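# Shut the case lid and secure its draw latch

## Task

Bring the case lid down until it is closed, then engage and fasten the draw latch so the lid remains shut with nothing holding it.

## Robot and tools

Robot: two arms, left_arm (with a left hand) and right_arm (with a right hand). Scene frame: origin at table-top height, halfway between the arms' nominal bases; +x points out over the table, +z up, and left_arm sits on the +y side. Image left/right does not follow arm names. Calibrated bases: left_arm at (-0.011, +0.340, 0) m, right_arm at (-0.026, -0.246, 0) m, both turned almost nothing about z. A camera stand is fixed behind the arms. A loose object may occasionally get a short push from outside.

Hand point: a point fixed to the palm, 0.05 m in front of it and 0.15 m from the wrist mount along the fingers. Its +z runs along straight fingers, +y out of the palm, +x across the palm away from the thumb on the right hand (toward the thumb on the left hand). Straight fingers extend 0.06-0.07 m past the point and lie 0.06 m behind it (-y). A wrist bracket on the little-finger side reaches 0.10 m across and can strike things.

Row layout (shared by execute_actions and move): one flat list of 28 numbers, each in [-1, 1], always covering both arms. Order: left_arm dx, dy, dz, rx, ry, rz; left hand little, ring, middle, index, thumb_bend, thumb_turn, force_limit, speed; then the same 14 for right_arm. The six pose numbers are an offset, not a pose: they are measured from that arm's Hand target as it stood when the action (or move) began, along that Hand target's own axes. 1.0 equals 0.6 m or 180 degrees; rx, ry, rz form one rotation vector. Every row in an action is counted from that same start, but each new action or call starts again from the current Hand target, so repeating an offset moves further. All zeros re-requests the current Hand target. The six finger numbers are absolute targets: -1 open/straight, +1 closed; thumb_turn -1 beside the palm, +1 in front of it. force_limit maps -1..+1 to about 0..10 N at the fingertip (0..15 N for the two thumb motors). speed rises linearly from almost 0 at -1 to full at +0.48 and stays full above. No hand number means 'unchanged': to keep a hand as is, resend the eight hand numbers last executed for it; if none were sent yet, send its hand_measured six values plus hand_force_limit and hand_speed.

Tools:
- execute_actions(actions, cameras): actions is a list of actions; each action is a list of up to 15 rows, one per 1/30 s step; a short action repeats its final row to fill 15 steps. Images come back only when actions is [] or cameras names them (["all"], or names).
- move(target, speed, blend, blocking, cameras): target is one 28-number row or a list of up to 15 rows; every row's offsets count from the same starting Hand targets, not from the previous row. speed is the path's top speed in m/s (0.002 to 4.3, default 0.25; rotation up to twice that in rad/s), one value or one per target. blend in m rounds corners in a list (0 = stop at each). Total duration capped at 10 s. blocking=false returns after about 0.5 s while motion continues. The result adds a 'move:' line: done, off_target, moving, held or fault, with limits=paced (pose clipped) or limits=held (steps withheld). done means within 10 mm and 2 degrees; neither done nor off_target says anything about contact.
- wait(seconds 0 to 10, cameras): let time pass holding last commands.
- stop(cameras): brake a running move.
- zoom_image(camera, region): camera one of cam_high, cam_low, cam_left_wrist, cam_right_wrist; region [x0, y0, x1, y1] in image pixels, at most 504 by 504. Images are 896x504.
- show_instructions(): shows the reference pages (a draw latch manual).
- finished_scene(scene=1): ends the scene for good.

Results: end_effector_position (m) and end_effector_quat_wxyz in the scene frame; Hand target is the last commanded pose after clipping. hand_measured, hand_stopped_by (moving, target, force, stalled, fault) and hand_load_n (positive when the finger is pushed open) list six values in motor order. A lost grip shows as load dropping near 0. Joint torques, velocities and motor temperatures also appear; a MOTOR HOT line appears at 85 °C.

Behaviour to expect: commanded orientation is clipped to 40 degrees from the measured one each step. Arms track loosely and often rest 1-3 cm (up to 5 cm) short, usually low; send the remaining distance as a further offset. A gripping motor moves only when its target changes by 0.002 or more; it locks when it reaches the target or force_limit. To grip harder, raise force_limit and send a more closed target; to release, send a more open one. Use speed -0.94 or lower for gentle closing. With the thumb in front, the hand closes on objects about 0.035-0.065 m thick, or handles down to 0.025 m.

Avoid: letting anything leave the table; dropping or releasing moving parts; fast impacts, slams and hard pushes (the farther the target lies past a contact, the harder it presses); arms touching or one hand squeezing the other's fingers; paths close to an arm's own base; excess finger loads; holding arms stretched or pressing for long, which heats motors (100 °C makes the arm drop for 30-60 s). To stop pressing, command the target back behind the hand point. Smooth, short, low-effort motion is preferred, and the lid must stay latched once the robot lets go.

Each tool is called after "Request:" as name(argument=value, ...), one argument or row to a line, values as JSON.

Reference images:

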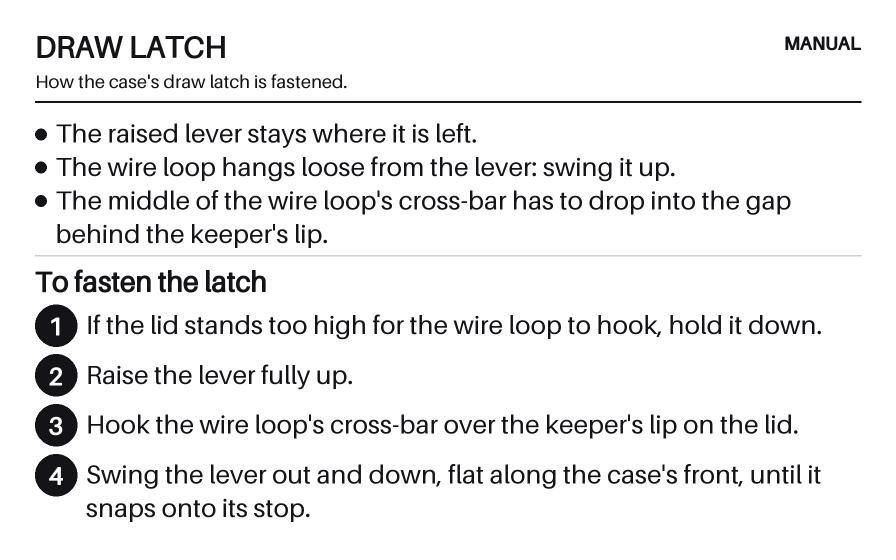

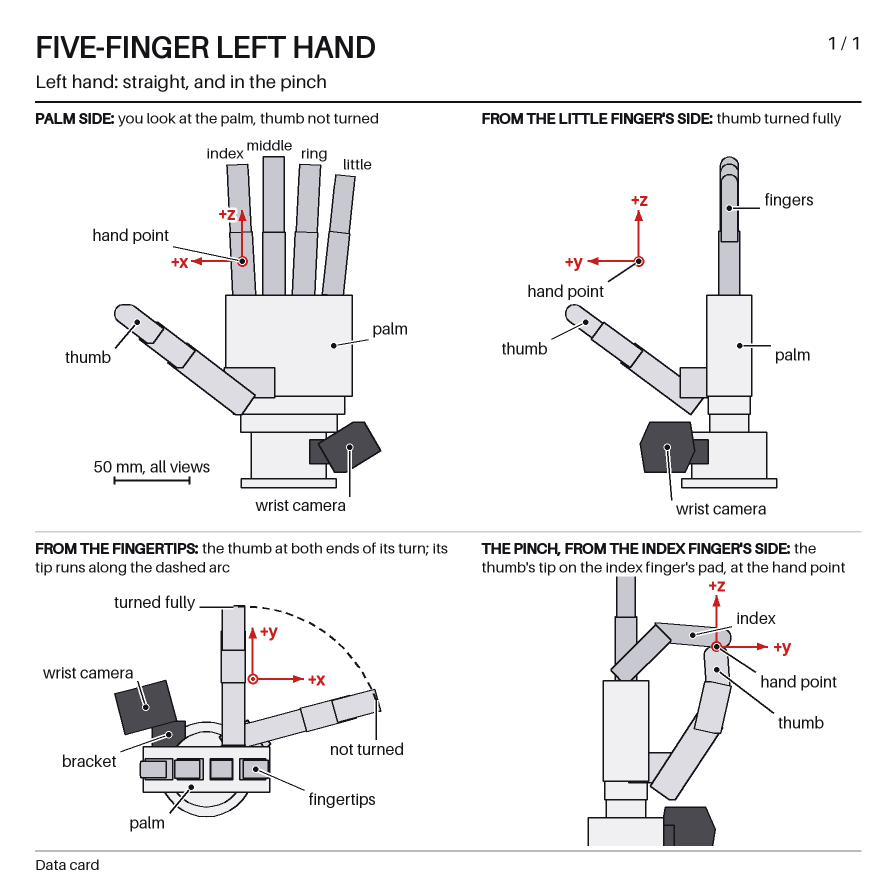

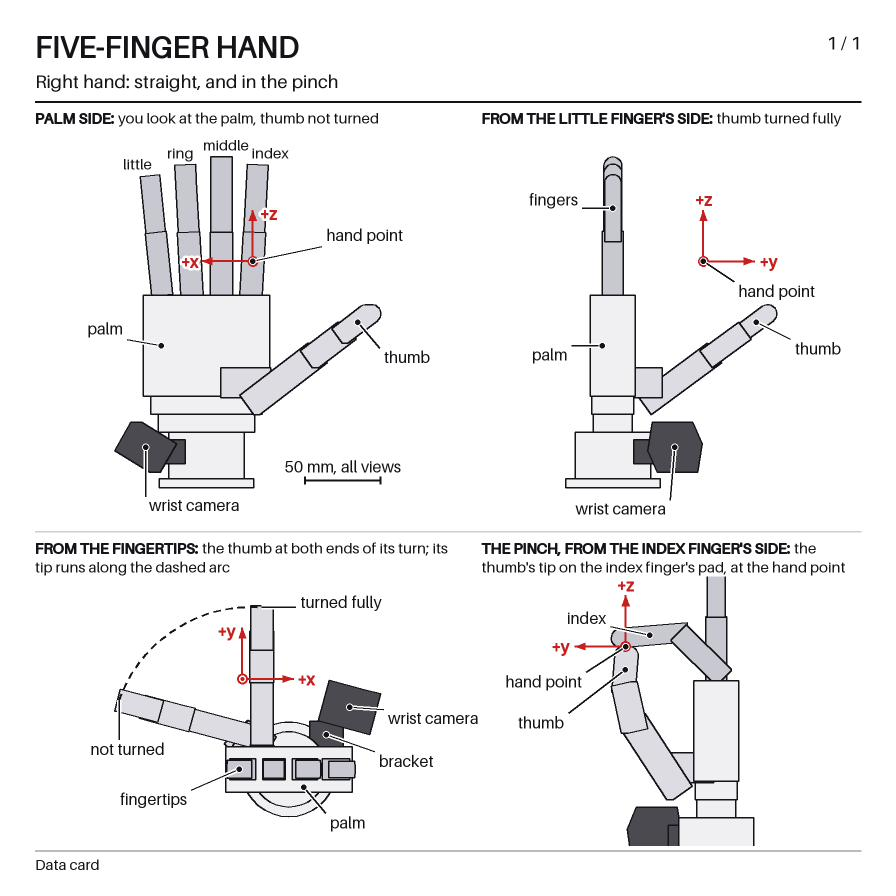

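## Session

Request:
execute_actions(
  actions=[],
)

Scene clock: 0.00 s.
left_arm: end_effector_position=(+0.7749, -0.1181, +0.2311) hand_measured=(-1.000, -1.000, -1.000, -1.000, -1.000, -1.000) hand_load_n=(+0.0, +0.0, +0.0, +0.0, +0.0, +0.0) hand_stopped_by=(target, target, target, target, target, target) hand_force_limit=0.00 hand_speed=-0.80 end_effector_quat_wxyz=(+0.671, +0.126, +0.729, -0.039) | right_arm: end_effector_position=(+0.4365, -0.7269, +0.1504) hand_measured=(-1.000, -1.000, -1.000, -1.000, -1.000, -1.000) hand_load_n=(+0.0, +0.0, +0.0, +0.0, +0.0, +0.0) hand_stopped_by=(target, target, target, target, target, target) hand_force_limit=0.00 hand_speed=-0.80 end_effector_quat_wxyz=(-0.013, +0.673, -0.068, +0.736)
Joint positions: left_arm=[-0.668 2.25 1.982 0.16 -0.451 1.637] | right_arm=[-1.005 1.863 0.909 1.089 -0.897 -1.346]
Joint velocities: within noise
Joint torques (N m): no reading
Motor temperatures (°C): left_arm=[32 25 27 28 31 25] | right_arm=[29 32 27 29 25 25]
Heat: left arm: hottest waist 32 °C; right arm: hottest shoulder 32 °C.
Hand target: left_arm +0.7776, -0.1202, +0.2554; +0.684, +0.118, +0.718, -0.046 | right_arm +0.4396, -0.7315, +0.1588; -0.008, +0.669, -0.062, +0.740

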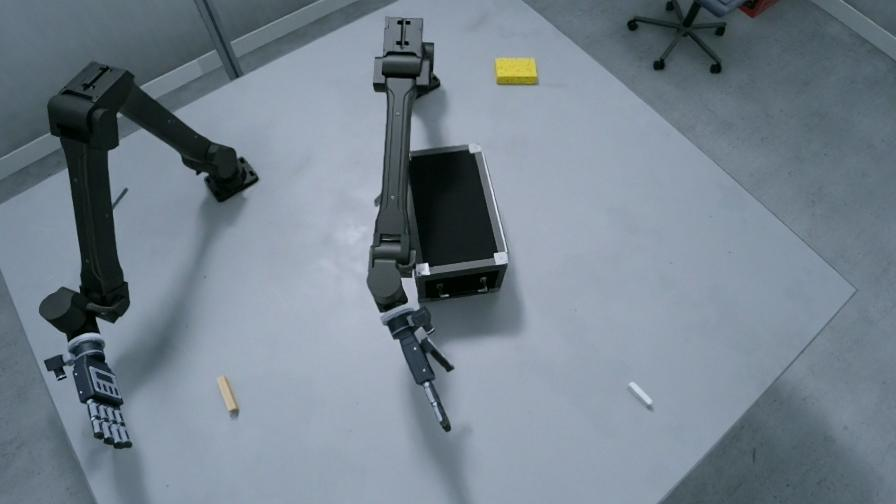

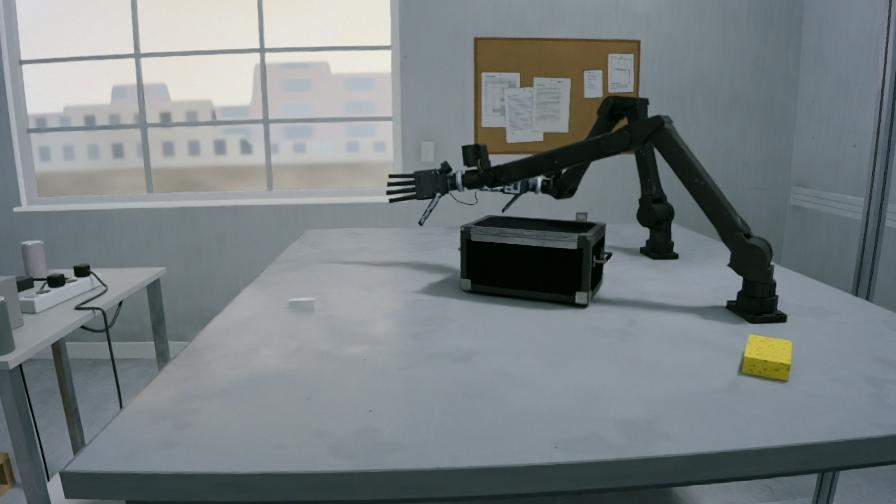

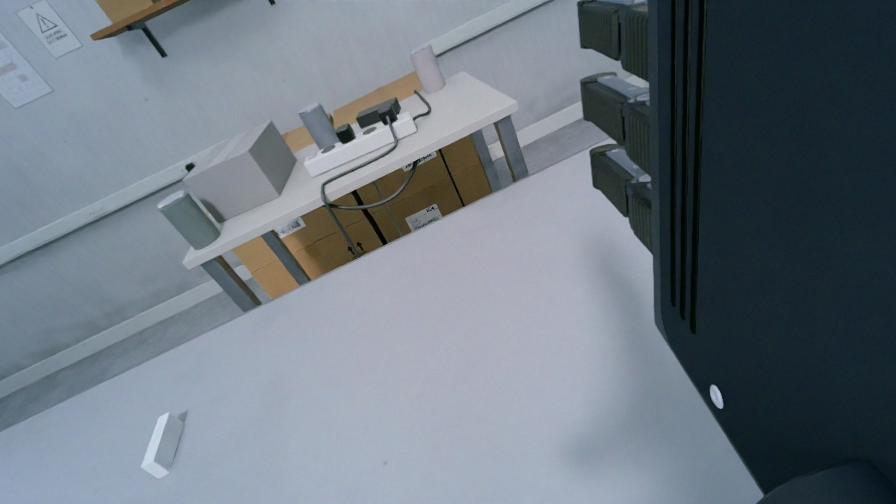

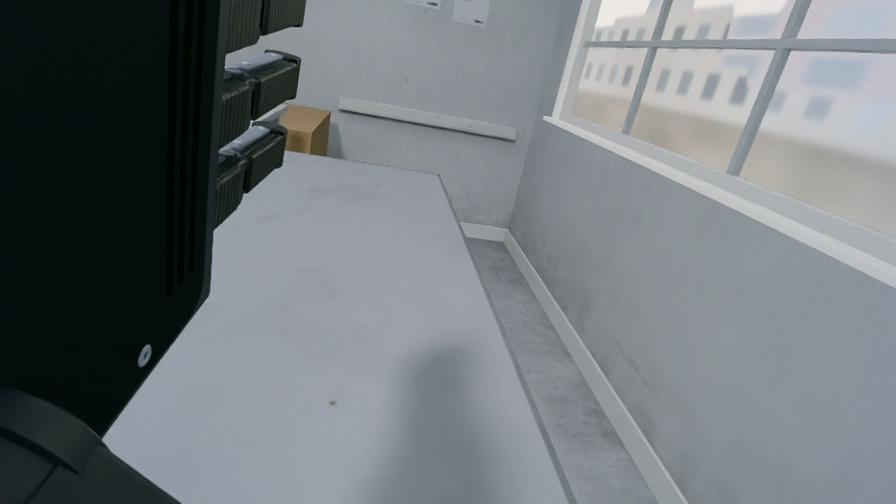

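Request:
zoom_image(
  camera="cam_low",
  region=[440, 180, 640, 320],
)

Request:
zoom_image(
  camera="cam_high",
  region=[360, 130, 540, 330],
)

Scaled by 2.520.

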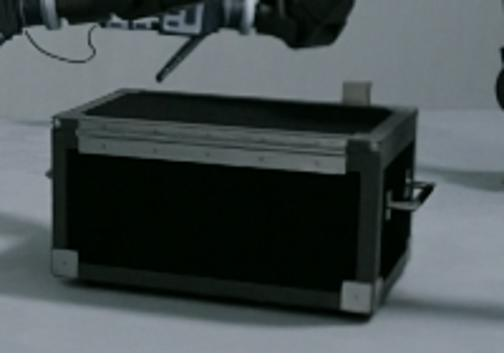

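Scaled by 2.520.

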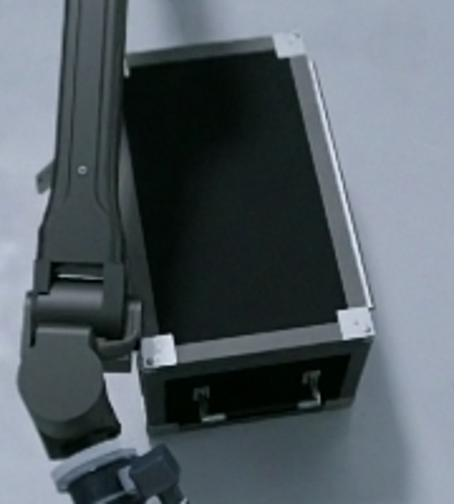

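Request:
zoom_image(
  camera="cam_high",
  region=[350, 170, 410, 230],
)

Request:
zoom_image(
  camera="cam_low",
  region=[550, 195, 620, 240],
)

Scaled by 8.400.

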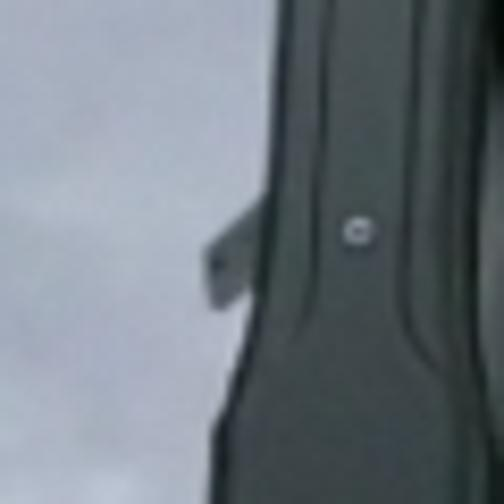

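Scaled by 7.200.

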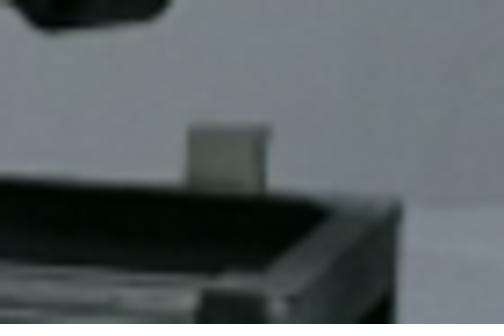

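Request:
move(
  target=[
    [-0.24,0.203,-0.276,-0.07,0.128,-0.233,-1,-1,-1,-1,-1,-1,0,-0.8,0,0,0,0,0,0,-1,-1,-1,-1,-1,-1,0,-0.8],
    [-0.18,0.533,-0.747,-0.142,0.2555,-0.467,-1,-1,-1,-1,-1,-1,0,-0.8,0,0,0,0,0,0,-1,-1,-1,-1,-1,-1,0,-0.8],
  ],
  blend=[0.05,0],
  speed=0.35,
  cameras=["cam_high","cam_low","cam_left_wrist"],
)

Scene clock: 19.70 s.
left_arm: end_effector_position=(+0.4244, +0.2769, +0.4220) hand_measured=(-1.000, -1.000, -1.000, -1.000, -1.000, -1.000) hand_load_n=(+0.0, +0.0, +0.0, +0.0, +0.0, +0.0) hand_stopped_by=(target, target, target, target, target, target) hand_force_limit=0.00 hand_speed=-0.80 end_effector_quat_wxyz=(+0.187, -0.502, +0.792, -0.292) | right_arm: end_effector_position=(+0.4365, -0.7269, +0.1504) hand_measured=(-1.000, -1.000, -1.000, -1.000, -1.000, -1.000) hand_load_n=(+0.0, +0.0, +0.5, +0.0, +0.0, +0.0) hand_stopped_by=(target, target, target, target, target, target) hand_force_limit=0.00 hand_speed=-0.80 end_effector_quat_wxyz=(-0.013, +0.673, -0.068, +0.736)
Joint positions: left_arm=[0.012 1.285 1.7 -1.326 0.277 0.343] | right_arm=[-1.005 1.863 0.909 1.089 -0.897 -1.346]
Joint torques (N m): left_arm=[1.26 -10.11 7.94 1.17 0.22 0.08] | right_arm=[2.37 -15.27 7.09 1.65 0.14 0.05]
Heat: left arm: hottest waist 31 °C; right arm: hottest shoulder 33 °C.
Hand target: left_arm +0.4204, +0.2800, +0.4197; +0.184, -0.505, +0.792, -0.289 | right_arm +0.4396, -0.7315, +0.1588; -0.008, +0.669, -0.062, +0.740
Off the commanded pose: left_arm 0.006 m, 1 deg | right_arm 0.010 m, 1 deg.
move: done
camera_calibration:
cam_left_wrist: T_world_to_cam=[[0.573406, -0.537481, 0.61832, -0.356344], [-0.785795, -0.574348, 0.229458, 0.40057], [0.231801, -0.617445, -0.751684, 0.502052], [0, 0, 0, 1]] pos_world=[0.402719, 0.348528, 0.505806]
Images, in order (width x height): cam_high 896x504, cam_low 896x504, cam_left_wrist 896x504.

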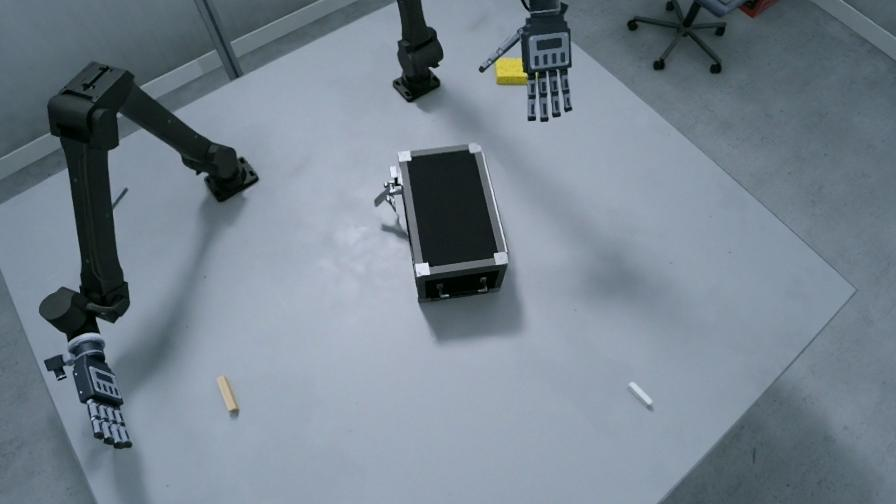

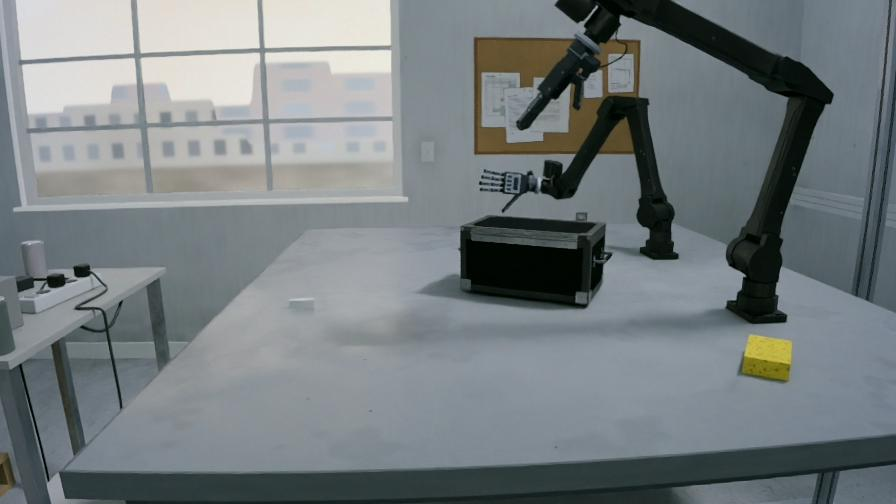

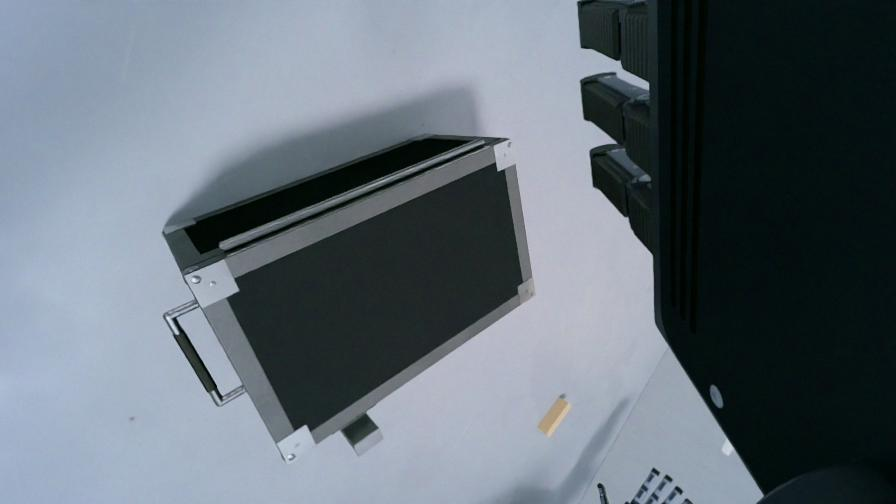

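Request:
zoom_image(
  camera="cam_high",
  region=[360, 140, 450, 240],
)

Request:
zoom_image(
  camera="cam_left_wrist",
  region=[240, 360, 420, 500],
)

Scaled by 5.040.

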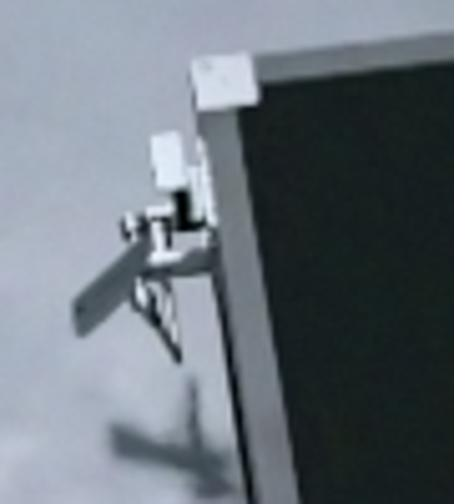

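Scaled by 2.800.

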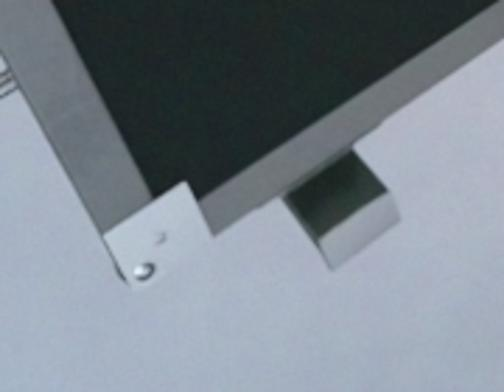

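Request:
move(
  target=[
    [0,0,0,0,0,0,-1,-1,-1,-1,-1,-1,0,-0.8,0.247,-0.534,-0.146,-0.018,-0.154,0.19,-1,-1,-1,-1,-1,-1,0,-0.8],
    [0,0,0,0,0,0,-1,-1,-1,-1,-1,-1,0,-0.8,0.101,-1.0,-0.363,-0.0373,-0.307,0.383,-1,-1,-1,-1,-1,-1,0,-0.8],
  ],
  blend=[0.05,0],
  speed=0.3,
  cameras=["cam_high","cam_low","cam_right_wrist"],
)

Scene clock: 37.73 s.
left_arm: end_effector_position=(+0.4244, +0.2769, +0.4220) hand_measured=(-1.000, -1.000, -1.000, -1.000, -1.000, -1.000) hand_load_n=(+0.0, +0.0, +0.0, +0.0, +0.0, +0.0) hand_stopped_by=(target, target, target, target, target, target) hand_force_limit=0.00 hand_speed=-0.80 end_effector_quat_wxyz=(+0.187, -0.502, +0.792, -0.292) | right_arm: end_effector_position=(+0.2597, -0.1276, +0.2582) hand_measured=(-1.000, -1.000, -1.000, -1.000, -1.000, -1.000) hand_load_n=(+0.0, +0.0, +0.0, +0.5, +0.0, +0.0) hand_stopped_by=(target, target, target, target, target, target) hand_force_limit=0.00 hand_speed=-0.80 end_effector_quat_wxyz=(-0.393, +0.771, -0.448, +0.226)
Joint positions: left_arm=[0.012 1.285 1.7 -1.326 0.277 0.343] | right_arm=[0.137 0.65 0.79 -0.804 -0.293 -0.218]
Joint torques (N m): left_arm=[1.26 -10.05 7.94 1.24 0.25 0.11] | right_arm=[3.25 -0.97 8.32 2.39 0.09 0.16]
Heat: left arm: hottest waist 31 °C; right arm: hottest shoulder 33 °C.
Hand target: left_arm +0.4204, +0.2801, +0.4197; +0.184, -0.505, +0.792, -0.289 | right_arm +0.2600, -0.1243, +0.2593; -0.400, +0.768, -0.444, +0.231
Off the commanded pose: left_arm 0.006 m, 1 deg | right_arm 0.003 m, 1 deg.
move: done
camera_calibration:
cam_right_wrist: T_world_to_cam=[[-0.363802, -0.537486, -0.760761, 0.216739], [-0.883002, 0.459037, 0.0979438, 0.26175], [0.296574, 0.707386, -0.641599, 0.296667], [0, 0, 0, 1]] pos_world=[0.221992, -0.213517, 0.329591]
Images, in order (width x height): cam_high 896x504, cam_low 896x504, cam_right_wrist 896x504.

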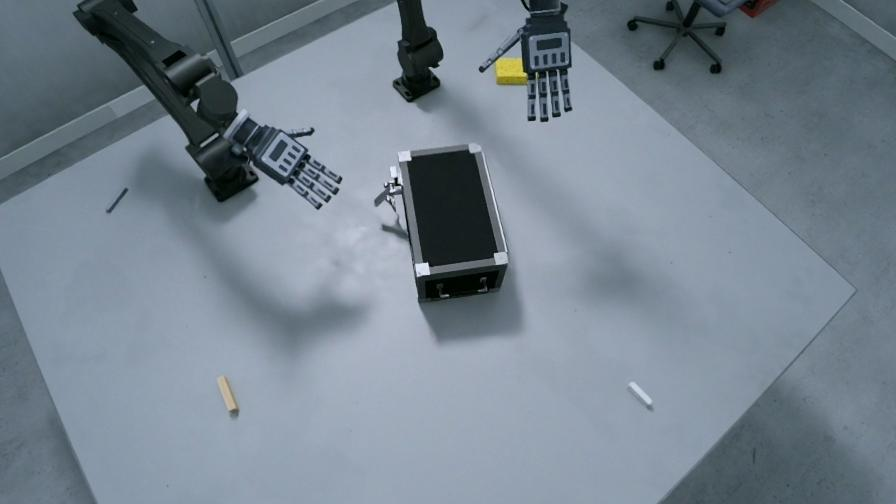

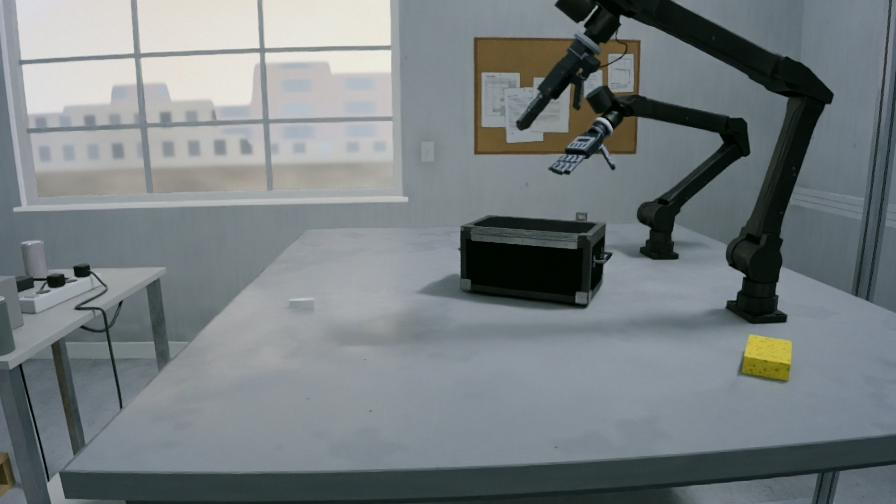

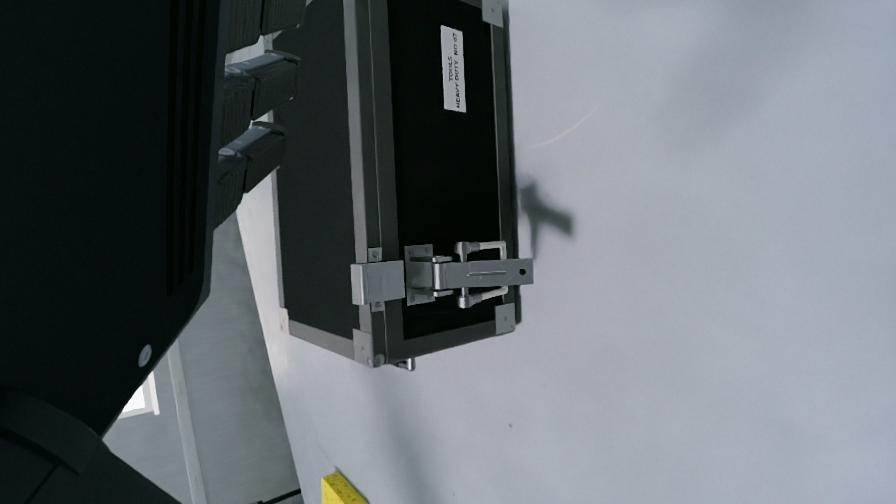

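Excellent view.

Request:
zoom_image(
  camera="cam_right_wrist",
  region=[330, 220, 550, 380],
)

Scaled by 2.291.

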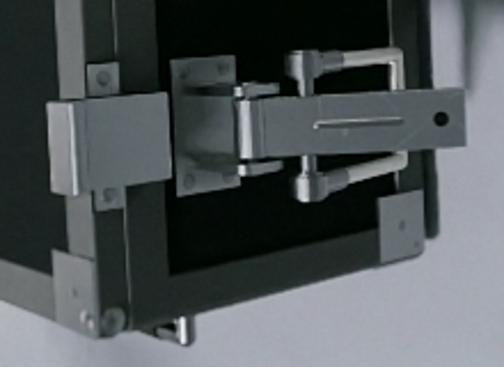

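Request:
zoom_image(
  camera="cam_high",
  region=[370, 155, 415, 215],
)

Request:
zoom_image(
  camera="cam_right_wrist",
  region=[340, 225, 440, 325],
)

Request:
zoom_image(
  camera="cam_right_wrist",
  region=[430, 225, 550, 325],
)

Scaled by 8.400.

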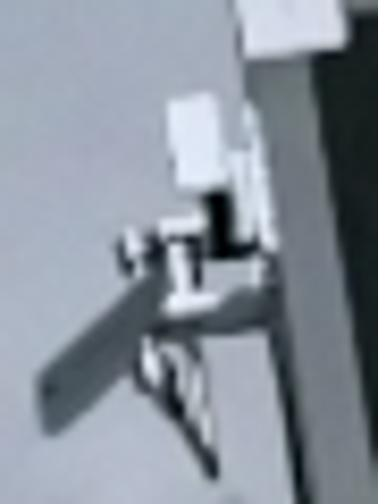

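Scaled by 5.040.

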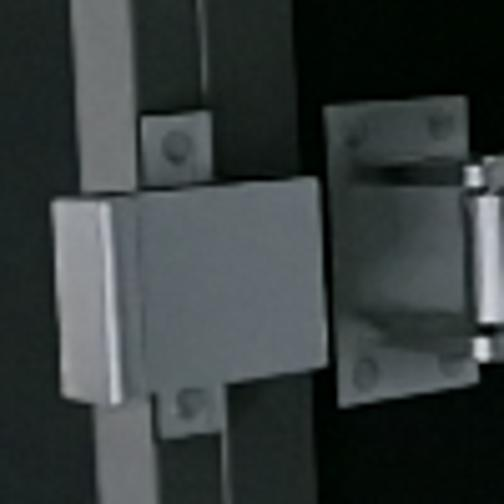

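Scaled by 4.200.

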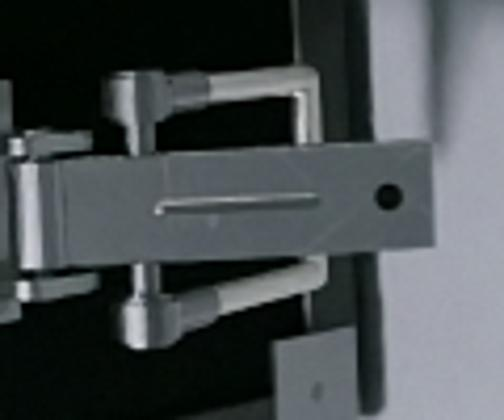

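Request:
move(
  target=[0,0,0,0,0,0,-1,-1,-1,-1,-1,-1,0,-0.8,-0.074,0.023,0.08,-0.2772,0.1568,0.3011,-1,-1,-1,-1,-1,-1,0,-0.8],
  speed=0.3,
  cameras=["cam_high","cam_low","cam_right_wrist","cam_left_wrist"],
)

Scene clock: 78.13 s.
left_arm: end_effector_position=(+0.4244, +0.2769, +0.4220) hand_measured=(-1.000, -1.000, -1.000, -1.000, -1.000, -1.000) hand_load_n=(+0.0, +0.0, +0.0, +0.0, +0.0, +0.0) hand_stopped_by=(target, target, target, target, target, target) hand_force_limit=0.00 hand_speed=-0.80 end_effector_quat_wxyz=(+0.187, -0.502, +0.792, -0.292) | right_arm: end_effector_position=(+0.2504, -0.0766, +0.2041) hand_measured=(-1.000, -1.000, -1.000, -1.000, -1.000, -1.000) hand_load_n=(+0.0, +0.0, +0.0, +0.0, +0.0, +0.0) hand_stopped_by=(target, target, target, target, target, target) hand_force_limit=0.00 hand_speed=-0.80 end_effector_quat_wxyz=(-0.015, -0.511, +0.859, +0.001)
Joint positions: left_arm=[0.012 1.285 1.7 -1.326 0.277 0.343] | right_arm=[0.329 1.238 1.136 -1.5 0.003 0.847]
Joint torques (N m): left_arm=[1.2 -9.88 8.03 1.22 0.22 0.1] | right_arm=[2.73 -6.12 11.89 -0.4 -0.1 0.16]
Heat: left arm: hottest waist 31 °C; right arm: hottest shoulder 32 °C.
Hand target: left_arm +0.4204, +0.2801, +0.4197; +0.184, -0.505, +0.792, -0.289 | right_arm +0.2650, -0.0701, +0.2204; +0.000, -0.508, +0.862, +0.000
Off the commanded pose: left_arm 0.006 m, 1 deg | right_arm 0.023 m, 2 deg.
move: off_target (right_arm)
camera_calibration:
cam_left_wrist: T_world_to_cam=[[0.573406, -0.537481, 0.61832, -0.356344], [-0.785795, -0.574348, 0.229458, 0.40057], [0.231801, -0.617445, -0.751684, 0.502052], [0, 0, 0, 1]] pos_world=[0.402719, 0.348528, 0.505806]
cam_right_wrist: T_world_to_cam=[[-0.977747, 0.204517, 0.0467272, 0.245284], [0.20195, 0.857258, 0.47363, -0.0824817], [0.0568085, 0.472527, -0.879483, 0.319242], [0, 0, 0, 1]] pos_world=[0.238347, -0.130307, 0.308372]

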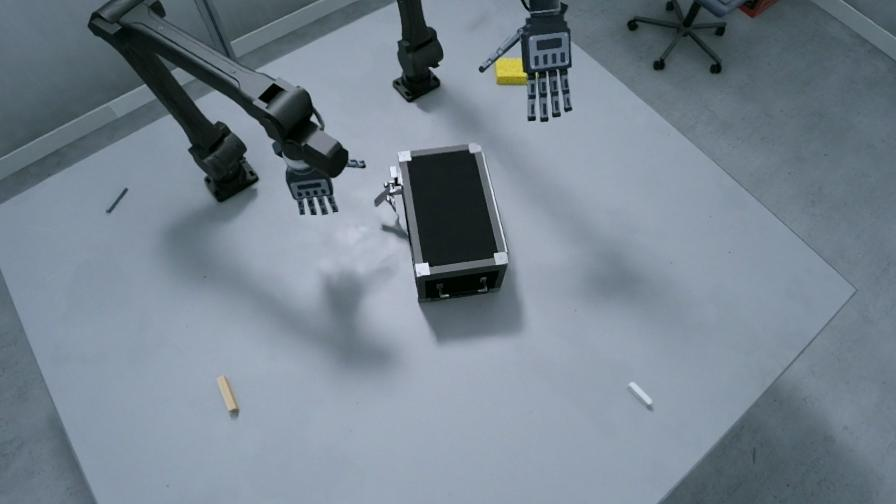

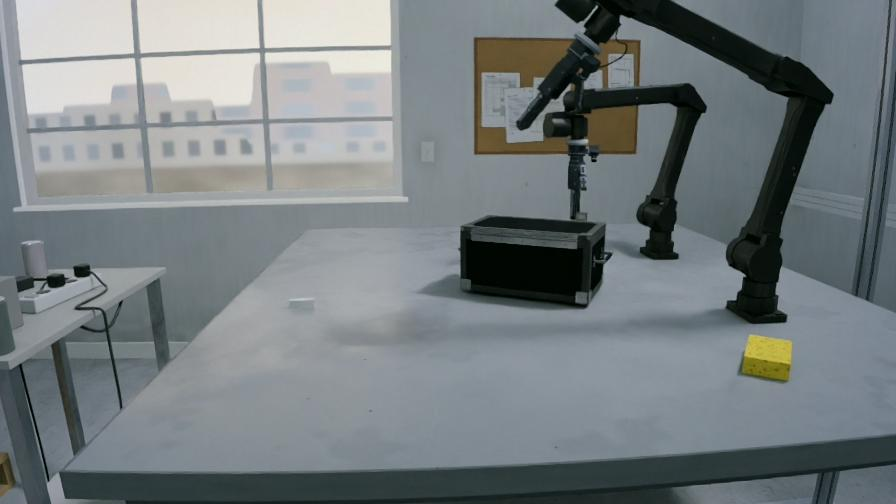

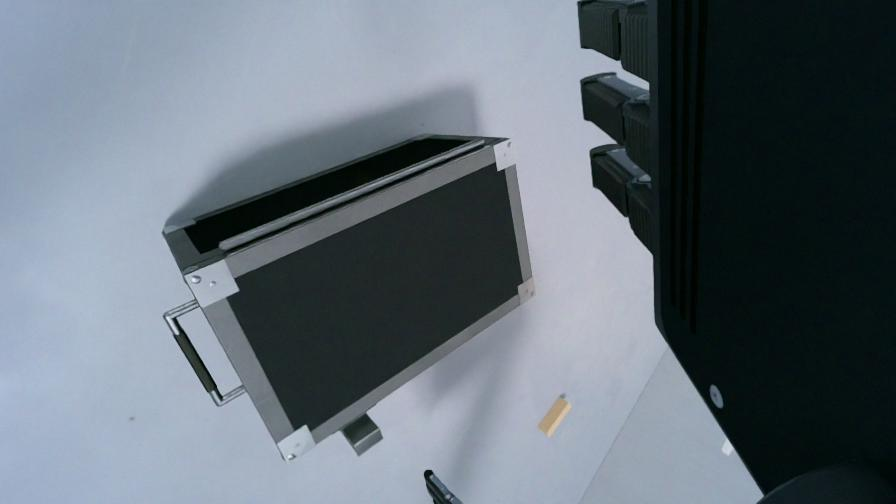

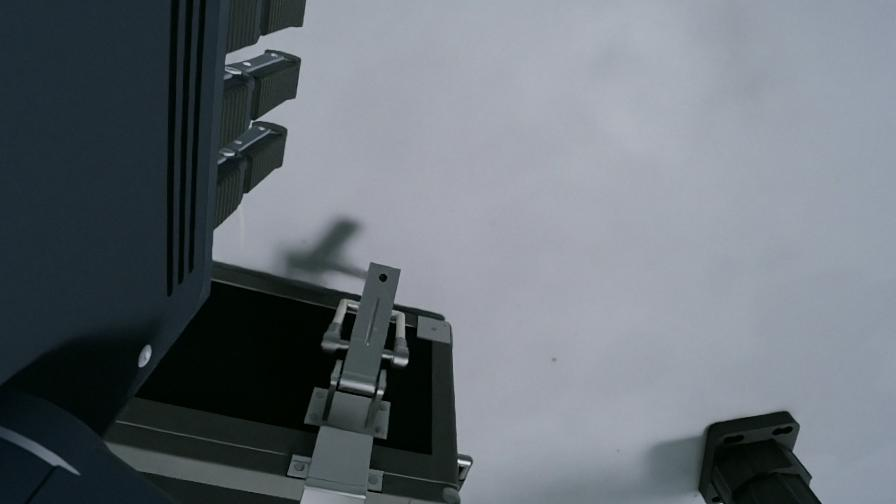

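Request:
zoom_image(
  camera="cam_right_wrist",
  region=[270, 250, 480, 504],
)

Scaled by 1.984.

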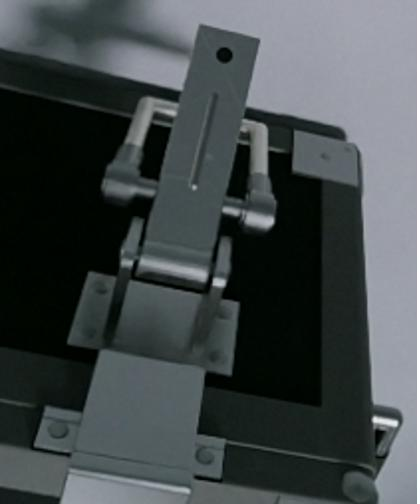

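Request:
zoom_image(
  camera="cam_right_wrist",
  region=[280, 410, 400, 504],
)

Scaled by 4.200.

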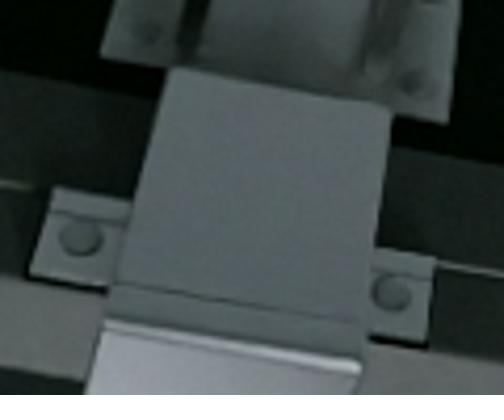

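Request:
move(
  target=[0,0,0,0,0,0,-1,-1,-1,-1,-1,-1,0,-0.8,-0.077,-0.053,0.151,0,0,0,1,1,1,0.2,-1,1,0,0],
  speed=0.15,
  cameras=["cam_high","cam_right_wrist"],
)

Scene clock: 95.60 s.
left_arm: end_effector_position=(+0.4244, +0.2769, +0.4220) hand_measured=(-1.000, -1.000, -1.000, -1.000, -1.000, -1.000) hand_load_n=(-0.5, +0.0, +0.0, +0.0, +0.0, +0.0) hand_stopped_by=(target, target, target, target, target, target) hand_force_limit=0.00 hand_speed=-0.80 end_effector_quat_wxyz=(+0.187, -0.502, +0.792, -0.292) | right_arm: end_effector_position=(+0.3145, -0.0505, +0.1357) hand_measured=(+1.000, +1.000, +1.000, +0.200, -1.000, +1.000) hand_load_n=(+0.0, +0.0, +0.5, +0.0, +0.0, +0.0) hand_stopped_by=(target, target, target, target, target, target) hand_force_limit=0.00 hand_speed=0.00 end_effector_quat_wxyz=(+0.001, -0.506, +0.862, -0.001)
Joint positions: left_arm=[0.012 1.285 1.7 -1.326 0.277 0.343] | right_arm=[0.335 1.431 1.136 -1.273 0.003 0.864]
Joint torques (N m): left_arm=[1.32 -10.23 7.95 1.14 0.24 0.09] | right_arm=[3.19 -9.11 7.46 0.7 -0.09 0.15]
Motor temperatures (°C): left_arm=[31 27 29 28 30 25] | right_arm=[29 32 33 28 24 25]
Heat: left arm: hottest waist 31 °C; right arm: hottest elbow 33 °C.
Hand target: left_arm +0.4204, +0.2801, +0.4197; +0.184, -0.505, +0.792, -0.289 | right_arm +0.3152, -0.0451, +0.1298; +0.000, -0.508, +0.862, +0.000
Off the commanded pose: left_arm 0.006 m, 1 deg | right_arm 0.008 m, 0 deg.
move: done
camera_calibration:
cam_right_wrist: T_world_to_cam=[[-0.97645, 0.214932, 0.0187122, 0.309817], [0.196366, 0.849468, 0.489738, -0.0861555], [0.0893648, 0.481879, -0.871669, 0.232252], [0, 0, 0, 1]] pos_world=[0.298684, -0.105321, 0.238843]
Images, in order (width x height): cam_high 896x504, cam_right_wrist 896x504.

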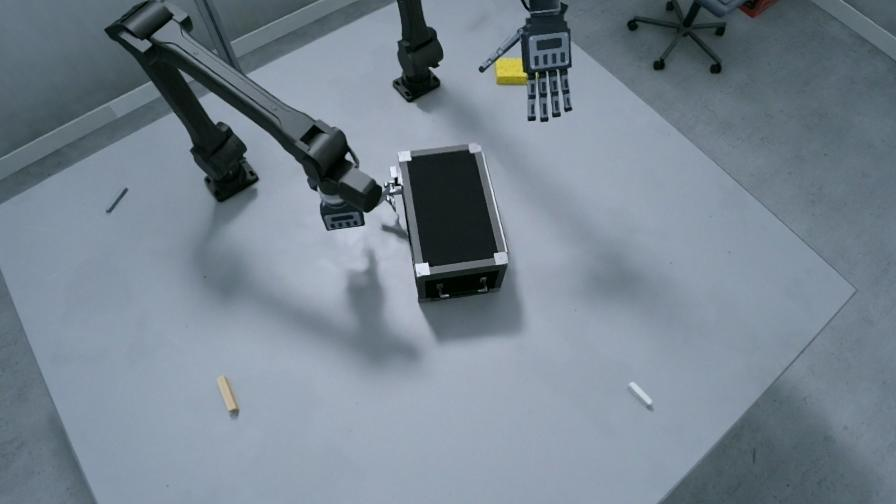

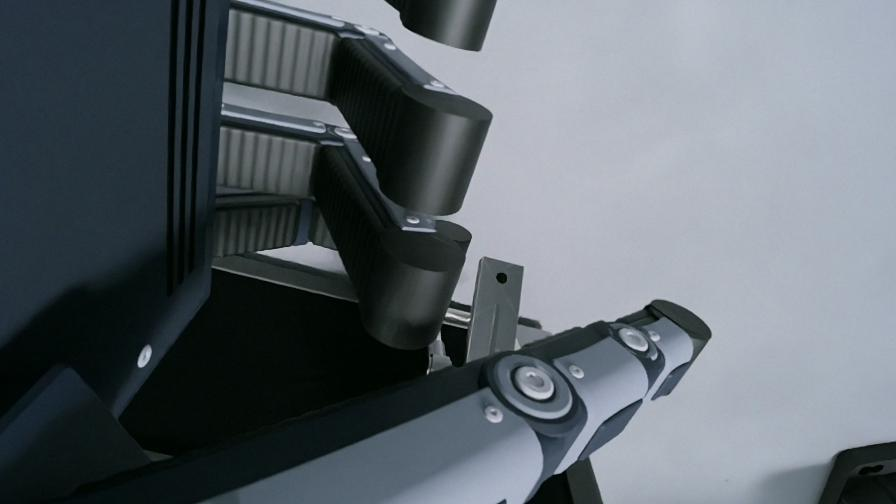

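Request:
move(
  target=[0,0,0,0,0,0,-1,-1,-1,-1,-1,-1,0,-0.8,-0.076,0.009,0.123,0,0,0,1,1,1,0.2,-1,1,0,0],
  speed=0.12,
  cameras=["cam_high","cam_right_wrist"],
)

Scene clock: 99.37 s.
left_arm: end_effector_position=(+0.4244, +0.2769, +0.4220) hand_measured=(-1.000, -1.000, -1.000, -1.000, -1.000, -1.000) hand_load_n=(+0.0, -0.5, +0.0, +0.0, +0.0, +0.0) hand_stopped_by=(target, target, target, target, target, target) hand_force_limit=0.00 hand_speed=-0.80 end_effector_quat_wxyz=(+0.187, -0.502, +0.792, -0.292) | right_arm: end_effector_position=(+0.3344, -0.0069, +0.0645) hand_measured=(+1.000, +1.000, +1.000, +0.200, -1.000, +1.000) hand_load_n=(+0.0, +0.0, +0.0, +0.0, +0.0, +0.0) hand_stopped_by=(target, target, target, target, target, target) hand_force_limit=0.00 hand_speed=0.00 end_effector_quat_wxyz=(+0.004, -0.507, +0.862, -0.002)
Joint positions: left_arm=[0.012 1.285 1.7 -1.326 0.277 0.343] | right_arm=[0.413 1.587 1.111 -1.086 0.003 0.94]
Joint torques (N m): left_arm=[0.91 -10.17 8.02 1.18 0.21 0.1] | right_arm=[3.19 -10.75 6.74 0.61 -0.08 0.11]
Heat: left arm: hottest waist 31 °C; right arm: hottest elbow 33 °C.
Hand target: left_arm +0.4204, +0.2801, +0.4197; +0.184, -0.505, +0.792, -0.289 | right_arm +0.3324, -0.0027, +0.0560; +0.000, -0.508, +0.862, +0.000
Off the commanded pose: left_arm 0.006 m, 1 deg | right_arm 0.010 m, 1 deg.
move: done
camera_calibration:
cam_right_wrist: T_world_to_cam=[[-0.977021, 0.212677, 0.014076, 0.321692], [0.191821, 0.848578, 0.493073, -0.0909531], [0.0929205, 0.484442, -0.869874, 0.146136], [0, 0, 0, 1]] pos_world=[0.318168, -0.0620304, 0.167439]
Images, in order (width x height): cam_high 896x504, cam_right_wrist 896x504.

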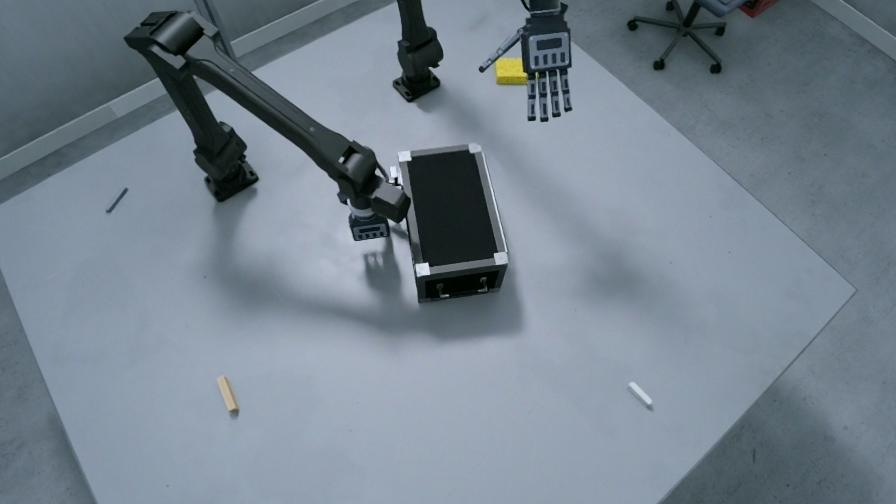

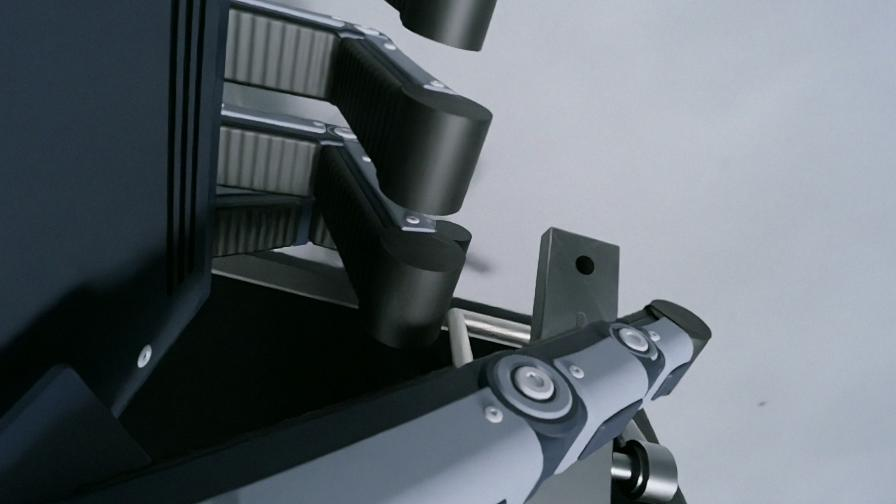

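Request:
move(
  target=[0,0,0,0,0,0,-1,-1,-1,-1,-1,-1,0,-0.8,-0.0115,0,0.019,0,0,0,1,1,1,0.2,-1,1,0,0],
  speed=0.1,
  cameras=["cam_right_wrist"],
)

Scene clock: 102.37 s.
left_arm: end_effector_position=(+0.4244, +0.2769, +0.4220) hand_measured=(-1.000, -1.000, -1.000, -1.000, -1.000, -1.000) hand_load_n=(+0.0, +0.0, +0.0, +0.0, +0.0, -0.5) hand_stopped_by=(target, target, target, target, target, target) hand_force_limit=0.00 hand_speed=-0.80 end_effector_quat_wxyz=(+0.187, -0.502, +0.792, -0.292) | right_arm: end_effector_position=(+0.3374, -0.0019, +0.0542) hand_measured=(+1.000, +1.000, +1.000, +0.200, -1.000, +1.000) hand_load_n=(+0.0, +0.0, +0.0, +0.0, +0.0, -0.5) hand_stopped_by=(target, target, target, target, target, target) hand_force_limit=0.00 hand_speed=0.00 end_effector_quat_wxyz=(+0.004, -0.507, +0.862, -0.002)
Joint positions: left_arm=[0.012 1.285 1.7 -1.326 0.277 0.343] | right_arm=[0.42 1.612 1.111 -1.062 0.003 0.947]
Joint torques (N m): left_arm=[1.44 -10.23 7.97 1.14 0.24 0.09] | right_arm=[3.66 -10.64 6.64 0.81 -0.06 0.18]
Heat: left arm: hottest waist 31 °C; right arm: hottest elbow 33 °C.
Hand target: left_arm +0.4204, +0.2801, +0.4197; +0.184, -0.505, +0.792, -0.289 | right_arm +0.3357, +0.0034, +0.0445; +0.000, -0.508, +0.862, +0.000
Off the commanded pose: left_arm 0.006 m, 1 deg | right_arm 0.011 m, 1 deg.
move: off_target (right_arm)
camera_calibration:
cam_right_wrist: T_world_to_cam=[[-0.977008, 0.212716, 0.0144079, 0.323673], [0.192033, 0.848628, 0.492903, -0.0906472], [0.0926212, 0.484337, -0.869965, 0.134628], [0, 0, 0, 1]] pos_world=[0.321169, -0.05713, 0.157139]
Images, in order (width x height): cam_right_wrist 896x504.

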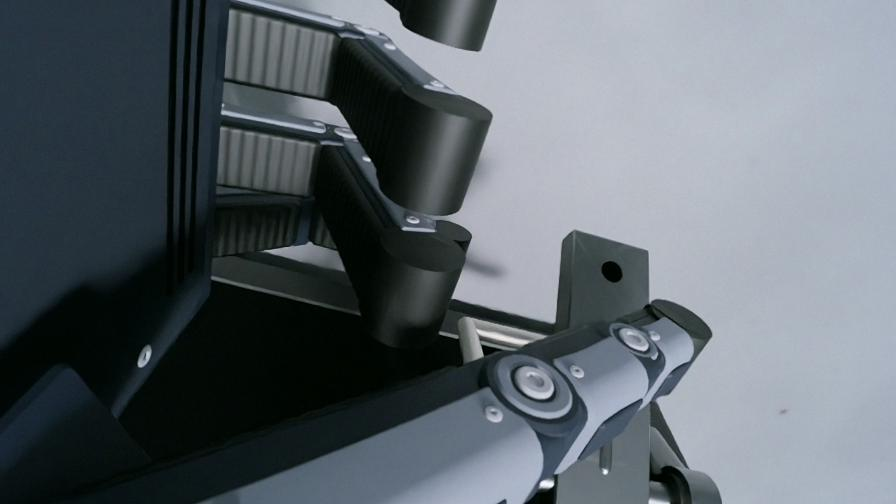

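Request:
move(
  target=[
    [0,0,0,0,0,0,-1,-1,-1,-1,-1,-1,0,-0.8,0,0,0.021,0,0,0,1,1,1,0.2,-1,1,0,0],
    [0,0,0,0,0,0,-1,-1,-1,-1,-1,-1,0,-0.8,0,0.095,0.021,0,0,0,1,1,1,0.2,-1,1,0,0],
  ],
  speed=0.06,
  cameras=["cam_right_wrist"],
)

Scene clock: 114.50 s.
left_arm: end_effector_position=(+0.4244, +0.2769, +0.4220) hand_measured=(-1.000, -1.000, -1.000, -1.000, -1.000, -1.000) hand_load_n=(+0.0, +0.0, +0.0, +0.0, +0.0, +0.0) hand_stopped_by=(target, target, target, target, target, target) hand_force_limit=0.00 hand_speed=-0.80 end_effector_quat_wxyz=(+0.187, -0.502, +0.792, -0.292) | right_arm: end_effector_position=(+0.2870, +0.0258, +0.0273) hand_measured=(+1.000, +1.000, +1.000, +0.200, -1.000, +1.000) hand_load_n=(+0.0, +0.0, +0.0, +0.0, +0.0, +0.5) hand_stopped_by=(target, target, target, target, target, target) hand_force_limit=0.00 hand_speed=0.00 end_effector_quat_wxyz=(-0.013, -0.508, +0.862, -0.001)
Joint positions: left_arm=[0.012 1.285 1.7 -1.326 0.277 0.343] | right_arm=[0.533 1.598 1.011 -1.008 0.002 1.06]
Joint torques (N m): left_arm=[1.32 -9.99 7.99 1.21 0.24 0.1] | right_arm=[3.25 -13.68 6.04 0.69 -0.07 0.18]
Heat: left arm: hottest waist 31 °C; right arm: hottest shoulder 32 °C.
Hand target: left_arm +0.4204, +0.2801, +0.4197; +0.184, -0.505, +0.792, -0.289 | right_arm +0.2860, +0.0310, +0.0320; +0.000, -0.508, +0.862, +0.000
Off the commanded pose: left_arm 0.006 m, 1 deg | right_arm 0.007 m, 1 deg.
move: done
camera_calibration:
cam_right_wrist: T_world_to_cam=[[-0.976399, 0.21244, 0.0389139, 0.268041], [0.205242, 0.856601, 0.473403, -0.0947428], [0.067236, 0.470217, -0.879986, 0.110387], [0, 0, 0, 1]] pos_world=[0.273738, -0.0276913, 0.13156]
Images, in order (width x height): cam_right_wrist 896x504.

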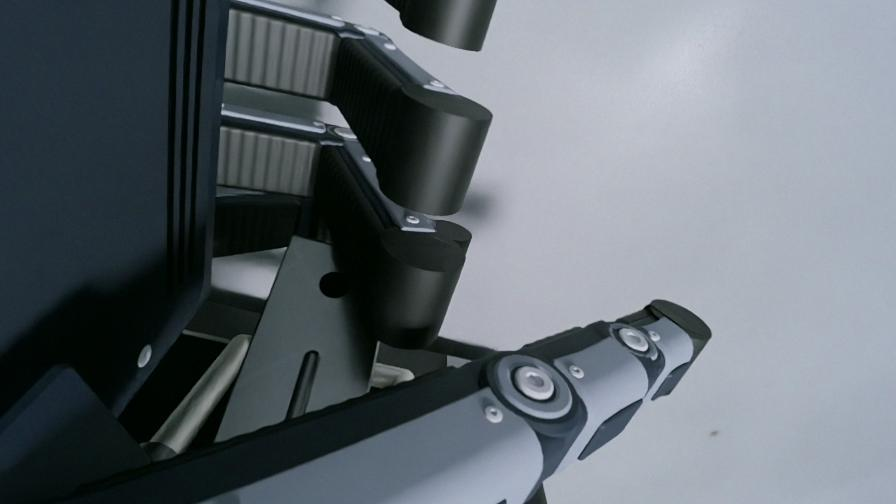

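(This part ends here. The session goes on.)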